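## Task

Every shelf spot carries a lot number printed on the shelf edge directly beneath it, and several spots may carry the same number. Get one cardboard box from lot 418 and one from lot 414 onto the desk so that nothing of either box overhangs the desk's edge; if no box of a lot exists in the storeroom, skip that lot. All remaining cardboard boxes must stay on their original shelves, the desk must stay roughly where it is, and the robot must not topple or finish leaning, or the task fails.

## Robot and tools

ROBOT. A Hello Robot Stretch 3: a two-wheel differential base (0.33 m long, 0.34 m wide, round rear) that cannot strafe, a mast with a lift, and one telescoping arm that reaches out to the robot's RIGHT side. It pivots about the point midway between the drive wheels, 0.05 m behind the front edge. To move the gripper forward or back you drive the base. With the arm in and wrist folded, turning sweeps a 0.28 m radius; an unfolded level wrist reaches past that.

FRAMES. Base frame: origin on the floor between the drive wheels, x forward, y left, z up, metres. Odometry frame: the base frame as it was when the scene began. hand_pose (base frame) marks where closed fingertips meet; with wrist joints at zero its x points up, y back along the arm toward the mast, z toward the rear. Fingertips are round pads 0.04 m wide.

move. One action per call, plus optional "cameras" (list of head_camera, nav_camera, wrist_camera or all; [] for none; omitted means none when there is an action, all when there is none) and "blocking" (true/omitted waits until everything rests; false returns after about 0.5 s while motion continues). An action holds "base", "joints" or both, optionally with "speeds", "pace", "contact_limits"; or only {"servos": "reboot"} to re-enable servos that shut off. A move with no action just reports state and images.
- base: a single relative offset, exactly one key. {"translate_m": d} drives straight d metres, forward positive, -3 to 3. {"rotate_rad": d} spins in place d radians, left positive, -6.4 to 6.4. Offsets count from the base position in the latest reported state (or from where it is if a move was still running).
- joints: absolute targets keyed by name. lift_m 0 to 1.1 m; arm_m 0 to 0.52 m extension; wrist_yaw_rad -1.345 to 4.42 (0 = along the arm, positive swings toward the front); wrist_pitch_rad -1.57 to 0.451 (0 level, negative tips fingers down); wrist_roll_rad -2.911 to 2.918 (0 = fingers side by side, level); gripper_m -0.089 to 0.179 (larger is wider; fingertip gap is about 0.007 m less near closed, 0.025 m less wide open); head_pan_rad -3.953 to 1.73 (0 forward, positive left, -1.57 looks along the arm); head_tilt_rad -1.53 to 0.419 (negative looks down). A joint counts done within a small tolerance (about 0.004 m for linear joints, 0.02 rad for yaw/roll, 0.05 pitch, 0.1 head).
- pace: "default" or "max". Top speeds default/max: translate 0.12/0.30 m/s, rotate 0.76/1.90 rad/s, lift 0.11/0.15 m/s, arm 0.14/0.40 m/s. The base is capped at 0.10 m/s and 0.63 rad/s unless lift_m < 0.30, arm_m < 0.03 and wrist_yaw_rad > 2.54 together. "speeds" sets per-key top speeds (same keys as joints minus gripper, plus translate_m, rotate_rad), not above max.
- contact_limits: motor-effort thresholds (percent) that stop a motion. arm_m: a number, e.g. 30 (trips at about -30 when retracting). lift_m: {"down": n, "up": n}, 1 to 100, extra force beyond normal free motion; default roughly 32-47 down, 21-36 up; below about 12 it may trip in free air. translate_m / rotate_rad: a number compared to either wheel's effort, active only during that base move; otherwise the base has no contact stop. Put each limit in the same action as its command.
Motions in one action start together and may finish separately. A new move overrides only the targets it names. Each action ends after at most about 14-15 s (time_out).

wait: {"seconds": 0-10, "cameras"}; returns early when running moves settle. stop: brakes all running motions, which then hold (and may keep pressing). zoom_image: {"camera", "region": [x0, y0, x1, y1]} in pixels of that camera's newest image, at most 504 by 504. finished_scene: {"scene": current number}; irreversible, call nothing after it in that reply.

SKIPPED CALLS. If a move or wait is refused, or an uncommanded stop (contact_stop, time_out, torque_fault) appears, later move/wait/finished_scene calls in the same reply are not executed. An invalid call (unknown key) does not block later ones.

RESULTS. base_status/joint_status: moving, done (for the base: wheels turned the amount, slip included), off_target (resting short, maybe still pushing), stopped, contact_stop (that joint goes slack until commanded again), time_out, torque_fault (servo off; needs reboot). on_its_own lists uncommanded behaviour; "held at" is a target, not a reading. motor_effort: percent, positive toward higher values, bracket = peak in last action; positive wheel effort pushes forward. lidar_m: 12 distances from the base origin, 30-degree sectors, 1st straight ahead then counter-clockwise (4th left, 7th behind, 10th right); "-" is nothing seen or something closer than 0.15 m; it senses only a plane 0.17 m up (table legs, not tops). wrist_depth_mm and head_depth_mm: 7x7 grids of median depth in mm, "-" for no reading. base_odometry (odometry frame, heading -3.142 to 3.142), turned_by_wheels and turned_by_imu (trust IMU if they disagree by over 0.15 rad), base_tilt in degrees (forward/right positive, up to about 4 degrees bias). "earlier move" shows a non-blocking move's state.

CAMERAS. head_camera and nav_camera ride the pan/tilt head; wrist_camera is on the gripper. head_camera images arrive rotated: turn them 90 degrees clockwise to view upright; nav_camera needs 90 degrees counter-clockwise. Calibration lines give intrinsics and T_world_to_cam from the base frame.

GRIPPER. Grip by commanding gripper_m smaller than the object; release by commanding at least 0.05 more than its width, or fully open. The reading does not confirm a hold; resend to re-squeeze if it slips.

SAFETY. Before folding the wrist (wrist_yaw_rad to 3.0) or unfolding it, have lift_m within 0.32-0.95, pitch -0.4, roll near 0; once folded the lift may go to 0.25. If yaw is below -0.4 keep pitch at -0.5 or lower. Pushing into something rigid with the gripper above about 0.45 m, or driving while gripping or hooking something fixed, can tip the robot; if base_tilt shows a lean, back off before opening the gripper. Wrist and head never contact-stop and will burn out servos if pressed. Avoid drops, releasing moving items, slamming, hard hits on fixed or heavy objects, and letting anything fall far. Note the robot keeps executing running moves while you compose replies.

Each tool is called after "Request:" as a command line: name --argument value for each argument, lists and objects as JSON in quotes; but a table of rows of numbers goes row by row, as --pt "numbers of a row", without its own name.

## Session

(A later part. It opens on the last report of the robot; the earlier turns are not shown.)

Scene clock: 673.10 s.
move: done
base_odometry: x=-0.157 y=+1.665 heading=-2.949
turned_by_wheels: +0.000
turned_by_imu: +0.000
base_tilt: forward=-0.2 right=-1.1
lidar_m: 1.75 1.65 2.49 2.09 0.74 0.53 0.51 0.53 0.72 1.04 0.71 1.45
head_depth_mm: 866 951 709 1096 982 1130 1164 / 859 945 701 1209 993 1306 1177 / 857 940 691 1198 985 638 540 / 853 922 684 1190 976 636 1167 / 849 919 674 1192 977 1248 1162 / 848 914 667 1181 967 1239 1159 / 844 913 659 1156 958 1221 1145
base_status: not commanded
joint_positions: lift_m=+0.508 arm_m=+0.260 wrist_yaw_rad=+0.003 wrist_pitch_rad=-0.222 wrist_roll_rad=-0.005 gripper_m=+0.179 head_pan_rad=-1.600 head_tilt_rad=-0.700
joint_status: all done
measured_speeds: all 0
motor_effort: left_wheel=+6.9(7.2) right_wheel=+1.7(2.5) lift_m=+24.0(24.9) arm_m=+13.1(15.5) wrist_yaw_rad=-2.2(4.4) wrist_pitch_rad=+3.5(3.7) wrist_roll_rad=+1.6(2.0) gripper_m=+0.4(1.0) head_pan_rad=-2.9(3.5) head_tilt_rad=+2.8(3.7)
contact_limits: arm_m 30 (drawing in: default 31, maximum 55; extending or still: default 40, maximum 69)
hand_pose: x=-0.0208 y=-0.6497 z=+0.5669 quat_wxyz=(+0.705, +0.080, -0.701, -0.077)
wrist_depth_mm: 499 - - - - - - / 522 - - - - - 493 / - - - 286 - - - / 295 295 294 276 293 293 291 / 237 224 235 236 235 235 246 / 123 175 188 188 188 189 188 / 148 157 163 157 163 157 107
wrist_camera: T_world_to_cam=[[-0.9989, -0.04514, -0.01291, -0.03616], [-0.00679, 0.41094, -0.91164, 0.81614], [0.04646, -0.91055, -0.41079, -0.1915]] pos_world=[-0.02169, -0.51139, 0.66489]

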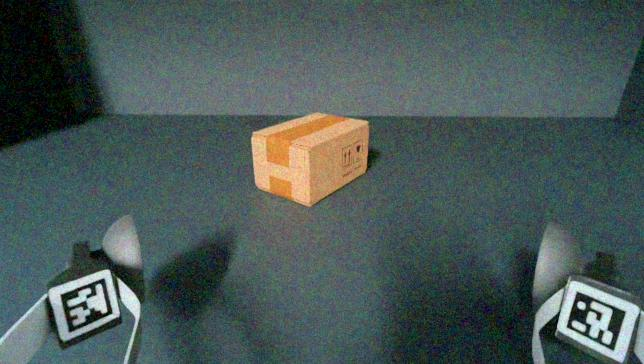

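Request:
move --base '{"translate_m":0.017}'

Request:
move --joints '{"arm_m":0.425}' --contact_limits '{"arm_m":30}'

Request:
move --joints '{"gripper_m":0.03}' --cameras '["wrist_camera"]'

Scene clock: 680.70 s.
move: done
base_odometry: x=-0.174 y=+1.662 heading=-2.949
turned_by_wheels: +0.000
turned_by_imu: +0.000
base_tilt: forward=-0.2 right=-1.2
lidar_m: 1.74 1.64 2.47 2.14 0.76 0.55 0.53 0.55 0.74 1.04 0.70 1.44
head_depth_mm: 865 953 708 1135 996 1137 1161 / 860 948 703 1212 1002 1308 1178 / 860 942 692 1205 992 640 542 / 853 922 684 1195 982 634 1178 / 850 923 675 1186 974 1257 1167 / 849 915 667 1184 968 1252 1160 / 845 910 658 1153 960 1205 1148
base_status: done
joint_positions: lift_m=+0.508 arm_m=+0.260 wrist_yaw_rad=+0.003 wrist_pitch_rad=-0.222 wrist_roll_rad=-0.005 gripper_m=+0.179 head_pan_rad=-1.600 head_tilt_rad=-0.700
joint_status: not commanded
measured_speeds: all 0
motor_effort: left_wheel=+8.8(11.5) right_wheel=+2.4(7.6) lift_m=+25.5(25.7) arm_m=+10.2(11.2) wrist_yaw_rad=-2.7(3.8) wrist_pitch_rad=+3.5(3.7) wrist_roll_rad=+1.8(1.9) gripper_m=+0.6(1.1) head_pan_rad=-2.5(2.9) head_tilt_rad=+2.9(3.0)
contact_limits: arm_m 30 (drawing in: default 31, maximum 55; extending or still: default 40, maximum 69)
hand_pose: x=-0.0208 y=-0.6497 z=+0.5669 quat_wxyz=(+0.705, +0.080, -0.701, -0.077)
wrist_depth_mm: 498 - - - - - - / 524 - - - - - - / - - - 280 - - - / 295 296 295 275 293 293 291 / 237 226 236 236 235 234 246 / 123 175 189 189 188 189 188 / 148 158 163 157 163 157 107
pictures: none

Scene clock: 683.17 s.
move: done
base_odometry: x=-0.174 y=+1.662 heading=-2.949
turned_by_wheels: +0.000
turned_by_imu: +0.000
base_tilt: forward=-0.4 right=-1.2
lidar_m: 1.73 1.64 2.46 2.15 0.76 0.55 0.53 0.55 0.74 1.04 0.70 1.43
head_depth_mm: 863 955 708 1137 999 1138 1163 / 861 946 697 1213 994 1315 1185 / 857 940 691 1203 956 639 538 / 853 924 685 1194 774 1257 1169 / 851 920 675 1186 969 1253 1158 / 846 918 667 1169 965 1246 1160 / 844 916 660 1156 962 1199 1149
base_status: not commanded
joint_positions: lift_m=+0.508 arm_m=+0.425 wrist_yaw_rad=+0.003 wrist_pitch_rad=-0.221 wrist_roll_rad=-0.005 gripper_m=+0.179 head_pan_rad=-1.600 head_tilt_rad=-0.700
joint_status: all done
measured_speeds: all 0
motor_effort: left_wheel=+8.4(9.1) right_wheel=+1.2(2.6) lift_m=+26.1(26.6) arm_m=+13.1(15.4) wrist_yaw_rad=-2.9(4.4) wrist_pitch_rad=+3.5(3.6) wrist_roll_rad=+1.6(1.9) gripper_m=+0.6(1.2) head_pan_rad=-2.5(3.1) head_tilt_rad=+1.8(3.0)
contact_limits: arm_m 30 (drawing in: default 31, maximum 55; extending or still: default 40, maximum 69)
hand_pose: x=-0.0208 y=-0.8147 z=+0.5669 quat_wxyz=(+0.705, +0.080, -0.701, -0.077)
wrist_depth_mm: - 338 336 334 333 332 329 / - - - - - - - / - - - - - - - / 293 293 293 179 309 291 308 / 235 224 151 143 160 234 245 / 122 174 120 111 169 187 186 / 147 152 131 107 156 156 107
pictures: none

Scene clock: 685.20 s.
move: done
base_odometry: x=-0.174 y=+1.662 heading=-2.949
turned_by_wheels: +0.000
turned_by_imu: +0.000
base_tilt: forward=-0.3 right=-1.2
lidar_m: 1.74 1.64 2.47 2.15 0.76 0.55 0.53 0.55 0.74 1.04 0.70 1.44
head_depth_mm: 864 954 712 1145 1005 1132 1163 / 861 946 700 1211 1000 1305 1184 / 858 939 692 1199 960 640 540 / 853 921 683 1203 776 1253 1174 / 851 920 675 1190 972 1254 1168 / 847 914 666 1184 966 1245 1153 / 842 910 659 1152 962 1197 1152
base_status: not commanded
joint_positions: lift_m=+0.508 arm_m=+0.425 wrist_yaw_rad=+0.003 wrist_pitch_rad=-0.221 wrist_roll_rad=-0.004 gripper_m=+0.031 head_pan_rad=-1.600 head_tilt_rad=-0.700
joint_status: all done
measured_speeds: all 0
motor_effort: left_wheel=+8.5(9.0) right_wheel=+1.8(2.5) lift_m=+26.7(27.4) arm_m=+12.9(14.1) wrist_yaw_rad=-2.5(4.0) wrist_pitch_rad=+3.3(3.7) wrist_roll_rad=+1.4(1.8) gripper_m=-13.9(84.7) head_pan_rad=-1.9(2.9) head_tilt_rad=+1.1(2.6)
contact_limits: arm_m 30 (drawing in: default 31, maximum 55; extending or still: default 40, maximum 69)
hand_pose: x=-0.0208 y=-0.8147 z=+0.5670 quat_wxyz=(+0.705, +0.079, -0.701, -0.077)
wrist_depth_mm: - 340 338 334 335 330 327 / - - - - - - - / - - - - - - - / 295 294 293 180 190 293 310 / 236 236 158 144 151 234 234 / 189 189 130 126 125 181 188 / 157 147 152 139 147 147 156
wrist_camera: T_world_to_cam=[[-0.9989, -0.04496, -0.01356, -0.04305], [-0.00609, 0.41044, -0.91187, 0.88386], [0.04656, -0.91078, -0.41026, -0.34221]] pos_world=[-0.02169, -0.67639, 0.66499]

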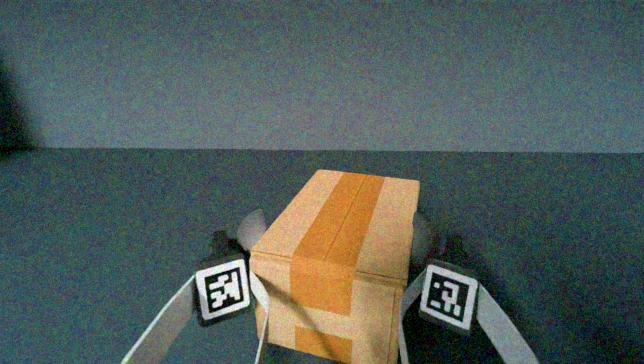

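Request:
move --joints '{"gripper_m":-0.02}'

Request:
move --joints '{"lift_m":0.56}'

Request:
move --joints '{"arm_m":0.0}' --cameras '["wrist_camera"]'

Request:
move --base '{"translate_m":0.45}' --joints '{"lift_m":0.8}'

Request:
move --base '{"rotate_rad":1.6}' --joints '{"wrist_yaw_rad":1.57,"head_pan_rad":-1.6,"head_tilt_rad":-0.6}'

Request:
move --base '{"translate_m":1.2}' --cameras '["wrist_camera","head_camera"]'

Scene clock: 703.13 s.
move: done
base_odometry: x=-0.174 y=+1.662 heading=-2.949
turned_by_wheels: +0.000
turned_by_imu: +0.000
base_tilt: forward=-0.3 right=-1.2
lidar_m: 1.74 1.63 2.47 2.15 0.76 0.55 0.53 0.55 0.74 1.04 0.70 1.44
head_depth_mm: 866 949 709 1137 1006 1132 1165 / 863 947 703 1209 993 1306 1182 / 859 939 692 1198 958 640 540 / 852 920 683 1191 775 1256 1171 / 853 921 675 1189 972 1252 1164 / 844 914 667 1177 965 1244 1155 / 842 908 659 1157 959 1200 1146
base_status: not commanded
joint_positions: lift_m=+0.508 arm_m=+0.425 wrist_yaw_rad=+0.003 wrist_pitch_rad=-0.221 wrist_roll_rad=-0.004 gripper_m=-0.019 head_pan_rad=-1.600 head_tilt_rad=-0.700
joint_status: all done
measured_speeds: all 0
motor_effort: left_wheel=+8.5(8.9) right_wheel=+1.1(2.1) lift_m=+28.8(29.4) arm_m=+12.4(13.9) wrist_yaw_rad=-2.7(4.5) wrist_pitch_rad=+3.4(3.5) wrist_roll_rad=+1.6(1.6) gripper_m=-31.6(99.2) head_pan_rad=-1.8(2.5) head_tilt_rad=+1.1(2.3)
contact_limits: arm_m 30 (drawing in: default 31, maximum 55; extending or still: default 40, maximum 69)
hand_pose: x=-0.0208 y=-0.8147 z=+0.5671 quat_wxyz=(+0.705, +0.079, -0.701, -0.077)
wrist_depth_mm: - 340 338 333 333 331 328 / - - - - - - - / - - - - - - - / 295 295 293 180 191 292 310 / 237 236 156 143 151 234 234 / 189 189 129 127 124 188 188 / 158 101 157 140 147 151 157
pictures: none

Scene clock: 704.43 s.
move: done
base_odometry: x=-0.174 y=+1.662 heading=-2.949
turned_by_wheels: +0.000
turned_by_imu: +0.000
base_tilt: forward=-0.4 right=-1.2
lidar_m: 1.73 1.64 2.47 2.15 0.76 0.55 0.53 0.55 0.74 1.04 0.70 1.44
head_depth_mm: 862 950 709 1142 1001 1135 1164 / 863 950 701 1216 992 1306 1157 / 857 942 691 1208 741 582 502 / 856 920 684 1191 738 1258 1173 / 851 920 676 1188 971 1261 1161 / 846 915 665 1177 968 1246 1163 / 843 912 660 1156 960 1205 1147
base_status: not commanded
joint_positions: lift_m=+0.560 arm_m=+0.425 wrist_yaw_rad=+0.002 wrist_pitch_rad=-0.225 wrist_roll_rad=-0.004 gripper_m=-0.016 head_pan_rad=-1.600 head_tilt_rad=-0.700
joint_status: all done
measured_speeds: all 0
motor_effort: left_wheel=+8.0(9.0) right_wheel=+1.3(2.6) lift_m=+31.0(34.4) arm_m=+11.6(13.1) wrist_yaw_rad=-2.2(3.6) wrist_pitch_rad=+4.0(4.2) wrist_roll_rad=+1.4(1.6) gripper_m=-13.6(32.2) head_pan_rad=-1.2(2.2) head_tilt_rad=+1.2(1.9)
contact_limits: arm_m 30 (drawing in: default 31, maximum 55; extending or still: default 40, maximum 69)
hand_pose: x=-0.0209 y=-0.8144 z=+0.6181 quat_wxyz=(+0.705, +0.080, -0.701, -0.079)
wrist_depth_mm: - 339 334 333 333 329 327 / - - - - - - - / - - - - - - - / - - - 180 180 - - / 312 313 151 144 145 310 308 / 264 262 129 127 124 262 259 / 219 100 206 140 204 210 217
pictures: none

Scene clock: 708.73 s.
move: done
base_odometry: x=-0.174 y=+1.662 heading=-2.949
turned_by_wheels: +0.000
turned_by_imu: +0.000
base_tilt: forward=-0.3 right=-1.1
lidar_m: 1.73 1.64 2.46 2.15 0.76 0.55 0.53 0.55 0.74 1.04 0.70 1.44
head_depth_mm: 863 953 710 1134 1002 1134 1165 / 863 948 701 1206 998 1309 1182 / 857 943 694 1201 991 1298 1178 / 857 923 682 1200 975 905 658 / 849 918 676 1186 978 1255 1161 / 854 917 669 1174 967 1249 1162 / 844 910 659 1158 965 1202 1146
base_status: not commanded
joint_positions: lift_m=+0.560 arm_m=+0.001 wrist_yaw_rad=+0.002 wrist_pitch_rad=-0.225 wrist_roll_rad=-0.004 gripper_m=-0.016 head_pan_rad=-1.600 head_tilt_rad=-0.700
joint_status: all done
measured_speeds: all 0
motor_effort: left_wheel=+7.9(9.1) right_wheel=+2.1(2.5) lift_m=+25.6(30.8) arm_m=-11.8(14.8) wrist_yaw_rad=-2.9(3.5) wrist_pitch_rad=+4.1(4.3) wrist_roll_rad=+1.3(1.8) gripper_m=-13.8(14.4) head_pan_rad=-1.3(2.4) head_tilt_rad=+0.8(2.0)
hand_pose: x=-0.0209 y=-0.3900 z=+0.6181 quat_wxyz=(+0.705, +0.080, -0.701, -0.079)
wrist_depth_mm: - 723 - - - - - / - - - - - - - / - - - - - - - / - - - 180 180 - - / - - 145 144 144 - - / - - 129 127 124 874 - / - 101 - 138 129 120 -
wrist_camera: T_world_to_cam=[[-0.99893, -0.04424, -0.01376, -0.02305], [-0.00579, 0.41385, -0.91033, 0.75653], [0.04596, -0.90927, -0.41366, 0.06821]] pos_world=[-0.02179, -0.25209, 0.71659]

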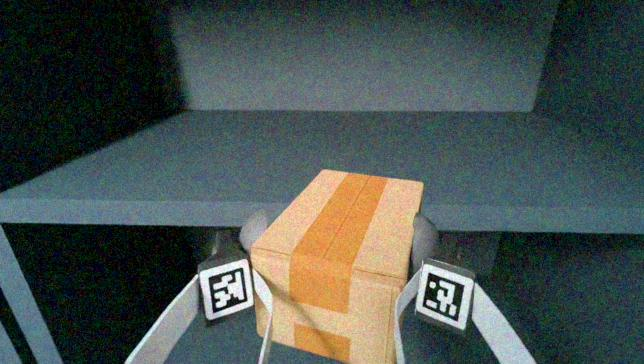

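Scene clock: 714.37 s.
move: done
base_odometry: x=-0.615 y=+1.576 heading=-2.949
turned_by_wheels: +0.000
turned_by_imu: +0.000
base_tilt: forward=-0.3 right=-1.3
lidar_m: 1.29 1.33 1.31 3.66 1.40 1.02 0.98 1.01 1.08 0.59 1.07 1.04
head_depth_mm: 862 948 712 1214 1002 1286 - / 857 943 703 1205 999 1278 - / 490 911 661 1207 990 1247 - / 481 536 616 699 540 340 346 / 821 903 622 1163 942 1221 1143 / 846 914 669 1174 970 1253 1158 / 844 908 661 1169 967 1241 1140
base_status: done
joint_positions: lift_m=+0.800 arm_m=+0.001 wrist_yaw_rad=+0.002 wrist_pitch_rad=-0.225 wrist_roll_rad=-0.004 gripper_m=-0.016 head_pan_rad=-1.600 head_tilt_rad=-0.700
joint_status: all done
measured_speeds: all 0
motor_effort: left_wheel=+2.8(13.2) right_wheel=+7.1(10.9) lift_m=+24.3(34.6) arm_m=-0.6(12.6) wrist_yaw_rad=-3.0(3.8) wrist_pitch_rad=+4.2(4.3) wrist_roll_rad=+1.5(1.7) gripper_m=-13.9(14.5) head_pan_rad=-0.9(2.1) head_tilt_rad=+0.0(1.5)
hand_pose: x=-0.0209 y=-0.3899 z=+0.8580 quat_wxyz=(+0.705, +0.081, -0.701, -0.079)
wrist_depth_mm: - - - - - - - / - - - 327 - - - / - - - 348 - - - / - - - 181 180 - - / - - 146 144 144 - - / - - 129 127 124 - - / - 101 - 138 129 106 -
pictures: none

Scene clock: 718.00 s.
move: done
base_odometry: x=-0.615 y=+1.576 heading=-1.349
turned_by_wheels: +1.600
turned_by_imu: +1.574
base_tilt: forward=-0.2 right=-1.3
lidar_m: 3.65 1.37 1.01 0.97 1.01 1.08 0.59 1.08 1.04 1.29 1.34 1.31
head_depth_mm: 1090 1199 1332 1499 1703 1484 1275 / 1066 1180 1325 1484 1680 1485 1267 / 1068 1168 1303 1460 1668 1479 1258 / 1055 1167 1294 1457 1664 1473 1177 / 1062 1157 1295 1451 1650 1466 1223 / 1055 1157 1286 1446 1639 1449 1216 / 1055 1154 1282 1437 1624 1445 1213
base_status: done
joint_positions: lift_m=+0.800 arm_m=+0.001 wrist_yaw_rad=+1.567 wrist_pitch_rad=-0.225 wrist_roll_rad=-0.004 gripper_m=-0.016 head_pan_rad=-1.600 head_tilt_rad=-0.600
joint_status: all done
measured_speeds: all 0
motor_effort: left_wheel=-8.5(12.3) right_wheel=+9.0(13.3) lift_m=+25.1(25.1) arm_m=-2.7(2.7) wrist_yaw_rad=+1.8(6.9) wrist_pitch_rad=+4.2(4.3) wrist_roll_rad=+1.3(1.7) gripper_m=-13.6(14.6) head_pan_rad=-0.5(1.8) head_tilt_rad=+2.9(4.4)
hand_pose: x=+0.2230 y=-0.1467 z=+0.8580 quat_wxyz=(+0.555, +0.551, -0.440, +0.441)
wrist_depth_mm: - - - - - - - / - - - - - - - / - - - - - - - / - - - 192 - - - / - - 155 144 151 - - / - - 129 127 124 - - / - 110 - 138 135 - -
pictures: none

Scene clock: 731.13 s.
move: done
base_odometry: x=-0.352 y=+0.405 heading=-1.349
turned_by_wheels: +0.000
turned_by_imu: +0.000
base_tilt: forward=-0.4 right=-1.2
lidar_m: 2.50 1.37 1.00 0.97 1.00 1.38 1.78 1.84 1.36 0.89 0.71 1.33
head_depth_mm: 1093 1202 1327 1506 908 1457 1272 / 1090 1199 1327 1182 837 1446 1275 / 1082 1192 1321 1113 829 1351 1235 / 1079 1186 1318 1097 824 1431 1179 / 1072 1185 1315 1090 815 1385 1221 / 1077 1185 1316 1081 810 1412 1189 / 1070 1175 1304 1069 806 1338 1205
base_status: done
joint_positions: lift_m=+0.800 arm_m=+0.001 wrist_yaw_rad=+1.567 wrist_pitch_rad=-0.225 wrist_roll_rad=-0.004 gripper_m=-0.016 head_pan_rad=-1.600 head_tilt_rad=-0.600
joint_status: not commanded
measured_speeds: all 0
motor_effort: left_wheel=+5.1(8.9) right_wheel=+4.3(14.8) lift_m=+26.6(26.9) arm_m=-11.5(13.4) wrist_yaw_rad=+2.7(4.4) wrist_pitch_rad=+4.2(4.3) wrist_roll_rad=+1.3(1.8) gripper_m=-13.3(14.5) head_pan_rad=+0.4(1.3) head_tilt_rad=+2.6(4.1)
hand_pose: x=+0.2230 y=-0.1467 z=+0.8580 quat_wxyz=(+0.555, +0.551, -0.440, +0.441)
wrist_depth_mm: - - - - - - - / - - - - - - - / - - - - - - - / - - - 192 - - - / - - 156 144 151 - - / - - 129 127 124 - - / - 110 - 138 135 - -
pictures: head_camera (sideways), wrist_camera
head_camera: T_world_to_cam=[[-0.03105, 0.52113, -0.85291, 1.12533], [0.99642, -0.05104, -0.06746, 0.08138], [-0.07869, -0.85195, -0.51768, 0.62977]] pos_world=[0.00341, -0.04576, 1.29131]
wrist_camera: T_world_to_cam=[[0.03792, -0.99919, -0.01369, -0.13659], [-0.41415, -0.00324, -0.9102, 0.90537], [0.90942, 0.04018, -0.41394, 0.32443]] pos_world=[0.08509, -0.14658, 0.95649]

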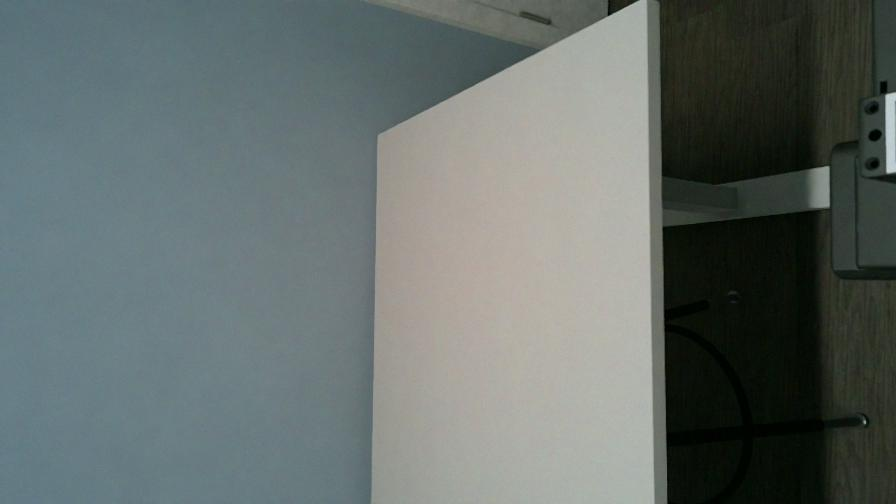

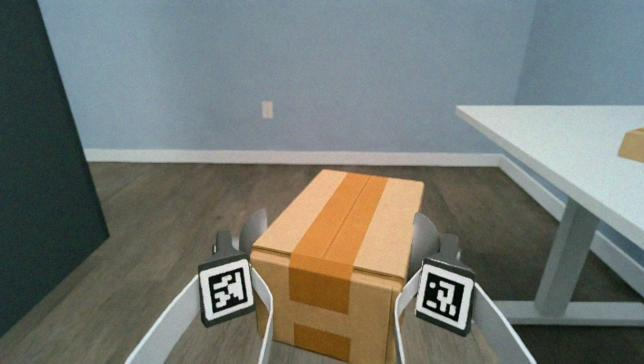

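Request:
move --joints '{"wrist_yaw_rad":0}'

Request:
move --joints '{"arm_m":0.43}'

Request:
move --joints '{"lift_m":0.715}'

Request:
move --joints '{"lift_m":0.688}' --speeds '{"lift_m":0.03}' --contact_limits '{"lift_m":{"down":14}}' --cameras '["head_camera","wrist_camera"]'

Scene clock: 742.53 s.
move: done
base_odometry: x=-0.352 y=+0.405 heading=-1.349
turned_by_wheels: +0.000
turned_by_imu: +0.000
base_tilt: forward=-0.2 right=-1.2
lidar_m: 2.49 1.37 1.00 0.97 1.01 1.38 1.78 1.84 1.36 0.89 0.71 1.33
head_depth_mm: 1091 1198 1335 1495 907 1455 1279 / 1082 1200 1332 1175 839 1443 1261 / 1084 1193 1328 1109 831 1366 1204 / 1082 1181 1315 1102 821 494 324 / 1077 1184 1315 1090 820 1352 1199 / 1074 1180 1312 1078 810 1421 1194 / 1072 1179 1303 1070 804 1337 1211
base_status: not commanded
joint_positions: lift_m=+0.800 arm_m=+0.001 wrist_yaw_rad=+0.003 wrist_pitch_rad=-0.225 wrist_roll_rad=-0.004 gripper_m=-0.016 head_pan_rad=-1.600 head_tilt_rad=-0.600
joint_status: all done
measured_speeds: all 0
motor_effort: left_wheel=+4.8(5.4) right_wheel=+4.3(5.2) lift_m=+26.7(27.7) arm_m=-11.1(12.0) wrist_yaw_rad=-1.0(7.1) wrist_pitch_rad=+4.3(4.3) wrist_roll_rad=+1.4(1.7) gripper_m=-13.8(14.3) head_pan_rad=+1.0(1.8) head_tilt_rad=+3.0(3.5)
hand_pose: x=-0.0209 y=-0.3899 z=+0.8580 quat_wxyz=(+0.705, +0.081, -0.701, -0.079)
wrist_depth_mm: - - - - - - - / - - - - - - - / - - - - - - - / - - - 180 180 - - / - - 146 144 144 - - / - - 129 127 124 359 - / - 100 - 138 135 - -
pictures: none

Scene clock: 746.90 s.
move: done
base_odometry: x=-0.352 y=+0.405 heading=-1.349
turned_by_wheels: +0.000
turned_by_imu: +0.000
base_tilt: forward=-0.4 right=-1.3
lidar_m: 2.49 1.37 1.00 0.97 1.01 1.38 1.78 1.84 1.36 0.89 0.71 1.33
head_depth_mm: 1086 1193 1331 1493 905 740 - / 1088 1192 1333 1175 395 331 1162 / 1088 1189 1322 589 796 1359 1214 / 1083 1184 1325 612 821 1428 1234 / 1080 1186 1307 1088 819 1385 1220 / 1077 1176 1313 1077 812 1415 1196 / 1071 1180 1304 1068 805 1337 1209
base_status: not commanded
joint_positions: lift_m=+0.800 arm_m=+0.430 wrist_yaw_rad=+0.002 wrist_pitch_rad=-0.225 wrist_roll_rad=-0.004 gripper_m=-0.016 head_pan_rad=-1.600 head_tilt_rad=-0.600
joint_status: all done
measured_speeds: all 0
motor_effort: left_wheel=+5.3(5.4) right_wheel=+5.4(5.4) lift_m=+27.3(28.3) arm_m=+12.8(15.6) wrist_yaw_rad=-2.9(4.8) wrist_pitch_rad=+4.2(4.3) wrist_roll_rad=+1.4(1.7) gripper_m=-14.0(14.5) head_pan_rad=+1.3(1.8) head_tilt_rad=+2.1(3.1)
hand_pose: x=-0.0209 y=-0.8194 z=+0.8580 quat_wxyz=(+0.705, +0.081, -0.701, -0.079)
wrist_depth_mm: - - - - - - - / - - - - - - - / - - - - - - - / - - - 180 180 - - / - - 146 144 144 - - / - - 130 128 124 - - / - 100 - 138 129 107 -
pictures: none

Scene clock: 748.50 s.
move: done
base_odometry: x=-0.352 y=+0.405 heading=-1.349
turned_by_wheels: +0.000
turned_by_imu: +0.000
base_tilt: forward=-0.3 right=-1.2
lidar_m: 2.49 1.37 1.00 0.97 1.01 1.38 1.78 1.84 1.36 0.89 0.71 1.33
head_depth_mm: 1090 1202 1325 1494 906 1462 1255 / 1088 1193 1328 1180 837 437 348 / 1086 1193 1322 1113 593 1312 1209 / 1085 1193 1316 1097 667 1423 1230 / 1081 1188 1318 1088 817 1388 1219 / 1077 1177 1313 1076 810 1415 1182 / 1074 1170 1310 1069 806 1336 1209
base_status: not commanded
joint_positions: lift_m=+0.715 arm_m=+0.430 wrist_yaw_rad=+0.002 wrist_pitch_rad=-0.225 wrist_roll_rad=-0.004 gripper_m=-0.016 head_pan_rad=-1.600 head_tilt_rad=-0.600
joint_status: all done
measured_speeds: all 0
motor_effort: left_wheel=+5.2(5.4) right_wheel=+4.8(5.2) lift_m=+25.0(27.4) arm_m=+10.0(12.9) wrist_yaw_rad=-2.6(3.6) wrist_pitch_rad=+4.1(4.3) wrist_roll_rad=+1.5(1.7) gripper_m=-14.1(14.6) head_pan_rad=+1.0(1.9) head_tilt_rad=+2.0(2.9)
hand_pose: x=-0.0209 y=-0.8194 z=+0.7730 quat_wxyz=(+0.705, +0.081, -0.701, -0.079)
wrist_depth_mm: - - - - - - - / - - - - - - - / - - - - - - - / - - - 180 180 - - / - - 145 144 144 - - / - - 129 127 124 - - / - 101 - 138 129 107 -
pictures: none

Scene clock: 749.83 s.
move: done
base_odometry: x=-0.352 y=+0.405 heading=-1.349
turned_by_wheels: +0.000
turned_by_imu: +0.000
base_tilt: forward=-0.2 right=-1.3
lidar_m: 2.49 1.36 1.00 0.97 1.01 1.38 1.78 1.83 1.36 0.90 0.71 1.33
head_depth_mm: 1091 1200 1323 1488 900 1457 1248 / 1088 1192 1331 1181 834 735 373 / 1084 1194 1328 1113 611 726 1180 / 1078 1188 1319 1101 672 1433 1230 / 1082 1182 1317 1093 816 1383 1226 / 1077 1181 1310 1081 811 1414 1193 / 1072 1179 1299 1070 808 1332 1212
base_status: not commanded
joint_positions: lift_m=+0.688 arm_m=+0.430 wrist_yaw_rad=+0.002 wrist_pitch_rad=-0.198 wrist_roll_rad=-0.002 gripper_m=-0.016 head_pan_rad=-1.600 head_tilt_rad=-0.600
joint_status: all done
measured_speeds: all 0
motor_effort: left_wheel=+5.1(5.7) right_wheel=+5.0(5.2) lift_m=+20.8(26.0) arm_m=+7.6(10.3) wrist_yaw_rad=-2.4(4.3) wrist_pitch_rad=-0.8(4.3) wrist_roll_rad=+0.7(1.6) gripper_m=-13.6(14.2) head_pan_rad=+1.4(1.9) head_tilt_rad=+2.1(2.8)
contact_limits: lift_m down 14 (down: maximum 72; up: maximum 65)
hand_pose: x=-0.0209 y=-0.8215 z=+0.7527 quat_wxyz=(+0.705, +0.071, -0.702, -0.069)
wrist_depth_mm: - - - - - - - / - - - - - - - / - - - - - - - / - - - 181 181 - - / - - 145 144 144 - - / - - 129 128 124 - - / - 100 - 138 129 107 -
pictures: head_camera (sideways), wrist_camera
head_camera: T_world_to_cam=[[-0.03105, 0.52113, -0.85291, 1.12533], [0.99642, -0.05104, -0.06746, 0.08138], [-0.07869, -0.85195, -0.51768, 0.62977]] pos_world=[0.00341, -0.04576, 1.29131]
wrist_camera: T_world_to_cam=[[-0.9989, -0.0444, -0.01486, -0.0395], [-0.0036, 0.3893, -0.9211, 1.04562], [0.04668, -0.92004, -0.38903, -0.2958]] pos_world=[-0.02189, -0.68096, 0.84746]

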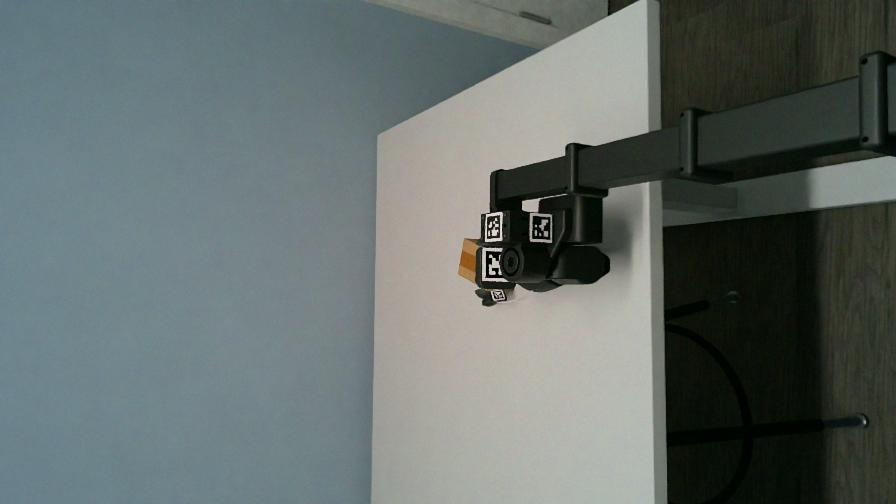

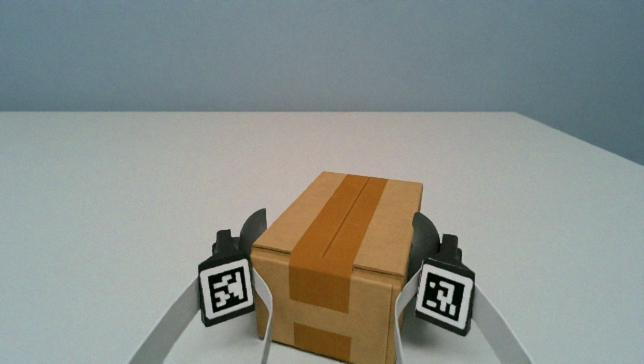

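Contact made. Release.

Request:
move --joints '{"gripper_m":0.179}'

Request:
move --joints '{"arm_m":0.1}' --cameras '["wrist_camera"]'

Scene clock: 757.07 s.
move: done
base_odometry: x=-0.352 y=+0.405 heading=-1.349
turned_by_wheels: +0.000
turned_by_imu: +0.000
base_tilt: forward=-0.4 right=-1.1
lidar_m: 2.50 1.37 1.00 0.97 1.01 1.38 1.78 1.83 1.36 0.89 0.71 1.33
head_depth_mm: 1091 1195 1327 1498 904 1452 1246 / 1089 1203 1328 1180 833 735 374 / 1086 1192 1319 1107 611 724 1185 / 1082 1183 1326 1108 671 1432 1225 / 1079 1180 1313 1090 814 1390 1220 / 1075 1179 1310 1075 811 1418 1188 / 1074 1177 1295 1068 805 1337 1212
base_status: not commanded
joint_positions: lift_m=+0.688 arm_m=+0.430 wrist_yaw_rad=+0.001 wrist_pitch_rad=-0.214 wrist_roll_rad=-0.001 gripper_m=+0.179 head_pan_rad=-1.600 head_tilt_rad=-0.600
joint_status: all done
measured_speeds: all 0
motor_effort: left_wheel=+5.0(5.5) right_wheel=+4.2(5.2) lift_m=+27.4(27.4) arm_m=-1.8(2.5) wrist_yaw_rad=-0.6(3.5) wrist_pitch_rad=+2.1(2.2) wrist_roll_rad=+0.3(0.8) gripper_m=+0.6(83.6) head_pan_rad=+2.0(2.3) head_tilt_rad=+1.9(2.9)
contact_limits: lift_m down 14 (down: maximum 72; up: maximum 65)
hand_pose: x=-0.0212 y=-0.8203 z=+0.7488 quat_wxyz=(+0.704, +0.076, -0.702, -0.075)
wrist_depth_mm: - - - - - - - / - - - - - - - / - - - - - - - / - - - 169 179 - - / - 142 - 135 142 - - / - 126 139 128 123 - - / - - - 139 133 - 105
pictures: none

Scene clock: 760.70 s.
move: done
base_odometry: x=-0.352 y=+0.405 heading=-1.349
turned_by_wheels: +0.000
turned_by_imu: +0.000
base_tilt: forward=-0.3 right=-1.1
lidar_m: 2.50 1.37 1.01 0.97 1.01 1.38 1.78 1.83 1.37 0.89 0.71 1.33
head_depth_mm: 1092 1196 1335 1489 905 1452 1244 / 1090 1196 1327 1187 836 1450 378 / 1086 1193 1328 1114 828 1346 370 / 1086 1193 1320 1099 821 723 381 / 1079 1185 1314 1092 817 1323 1190 / 1074 1185 1302 1080 812 1410 1185 / 1069 1174 1306 1069 806 1329 1207
base_status: not commanded
joint_positions: lift_m=+0.688 arm_m=+0.100 wrist_yaw_rad=+0.001 wrist_pitch_rad=-0.214 wrist_roll_rad=-0.001 gripper_m=+0.179 head_pan_rad=-1.600 head_tilt_rad=-0.600
joint_status: all done
measured_speeds: all 0
motor_effort: left_wheel=+4.7(5.3) right_wheel=+4.2(5.4) lift_m=+30.3(31.4) arm_m=-12.5(14.7) wrist_yaw_rad=-0.9(3.0) wrist_pitch_rad=+2.1(2.4) wrist_roll_rad=+0.2(0.6) gripper_m=+0.7(1.2) head_pan_rad=+2.1(2.5) head_tilt_rad=+2.0(2.5)
contact_limits: lift_m down 14 (down: maximum 72; up: maximum 65)
hand_pose: x=-0.0212 y=-0.4902 z=+0.7486 quat_wxyz=(+0.704, +0.076, -0.702, -0.076)
wrist_depth_mm: - - - - - - - / - - - - - - - / - - - 437 - - - / - - - - - - - / - 142 - - - - - / - 141 - - - - - / 961 - - - - 998 105
wrist_camera: T_world_to_cam=[[-0.99895, -0.04259, -0.01667, -0.02293], [-0.00199, 0.40444, -0.91456, 0.91546], [0.0457, -0.91357, -0.4041, 0.02183]] pos_world=[-0.02209, -0.35128, 0.84568]

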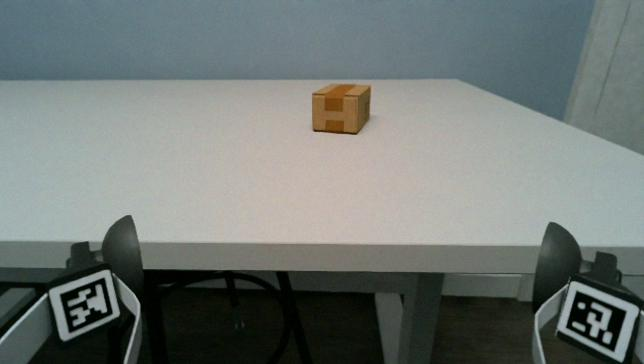

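Request:
finished_scene --scene 2

The scene is finished: the task was done.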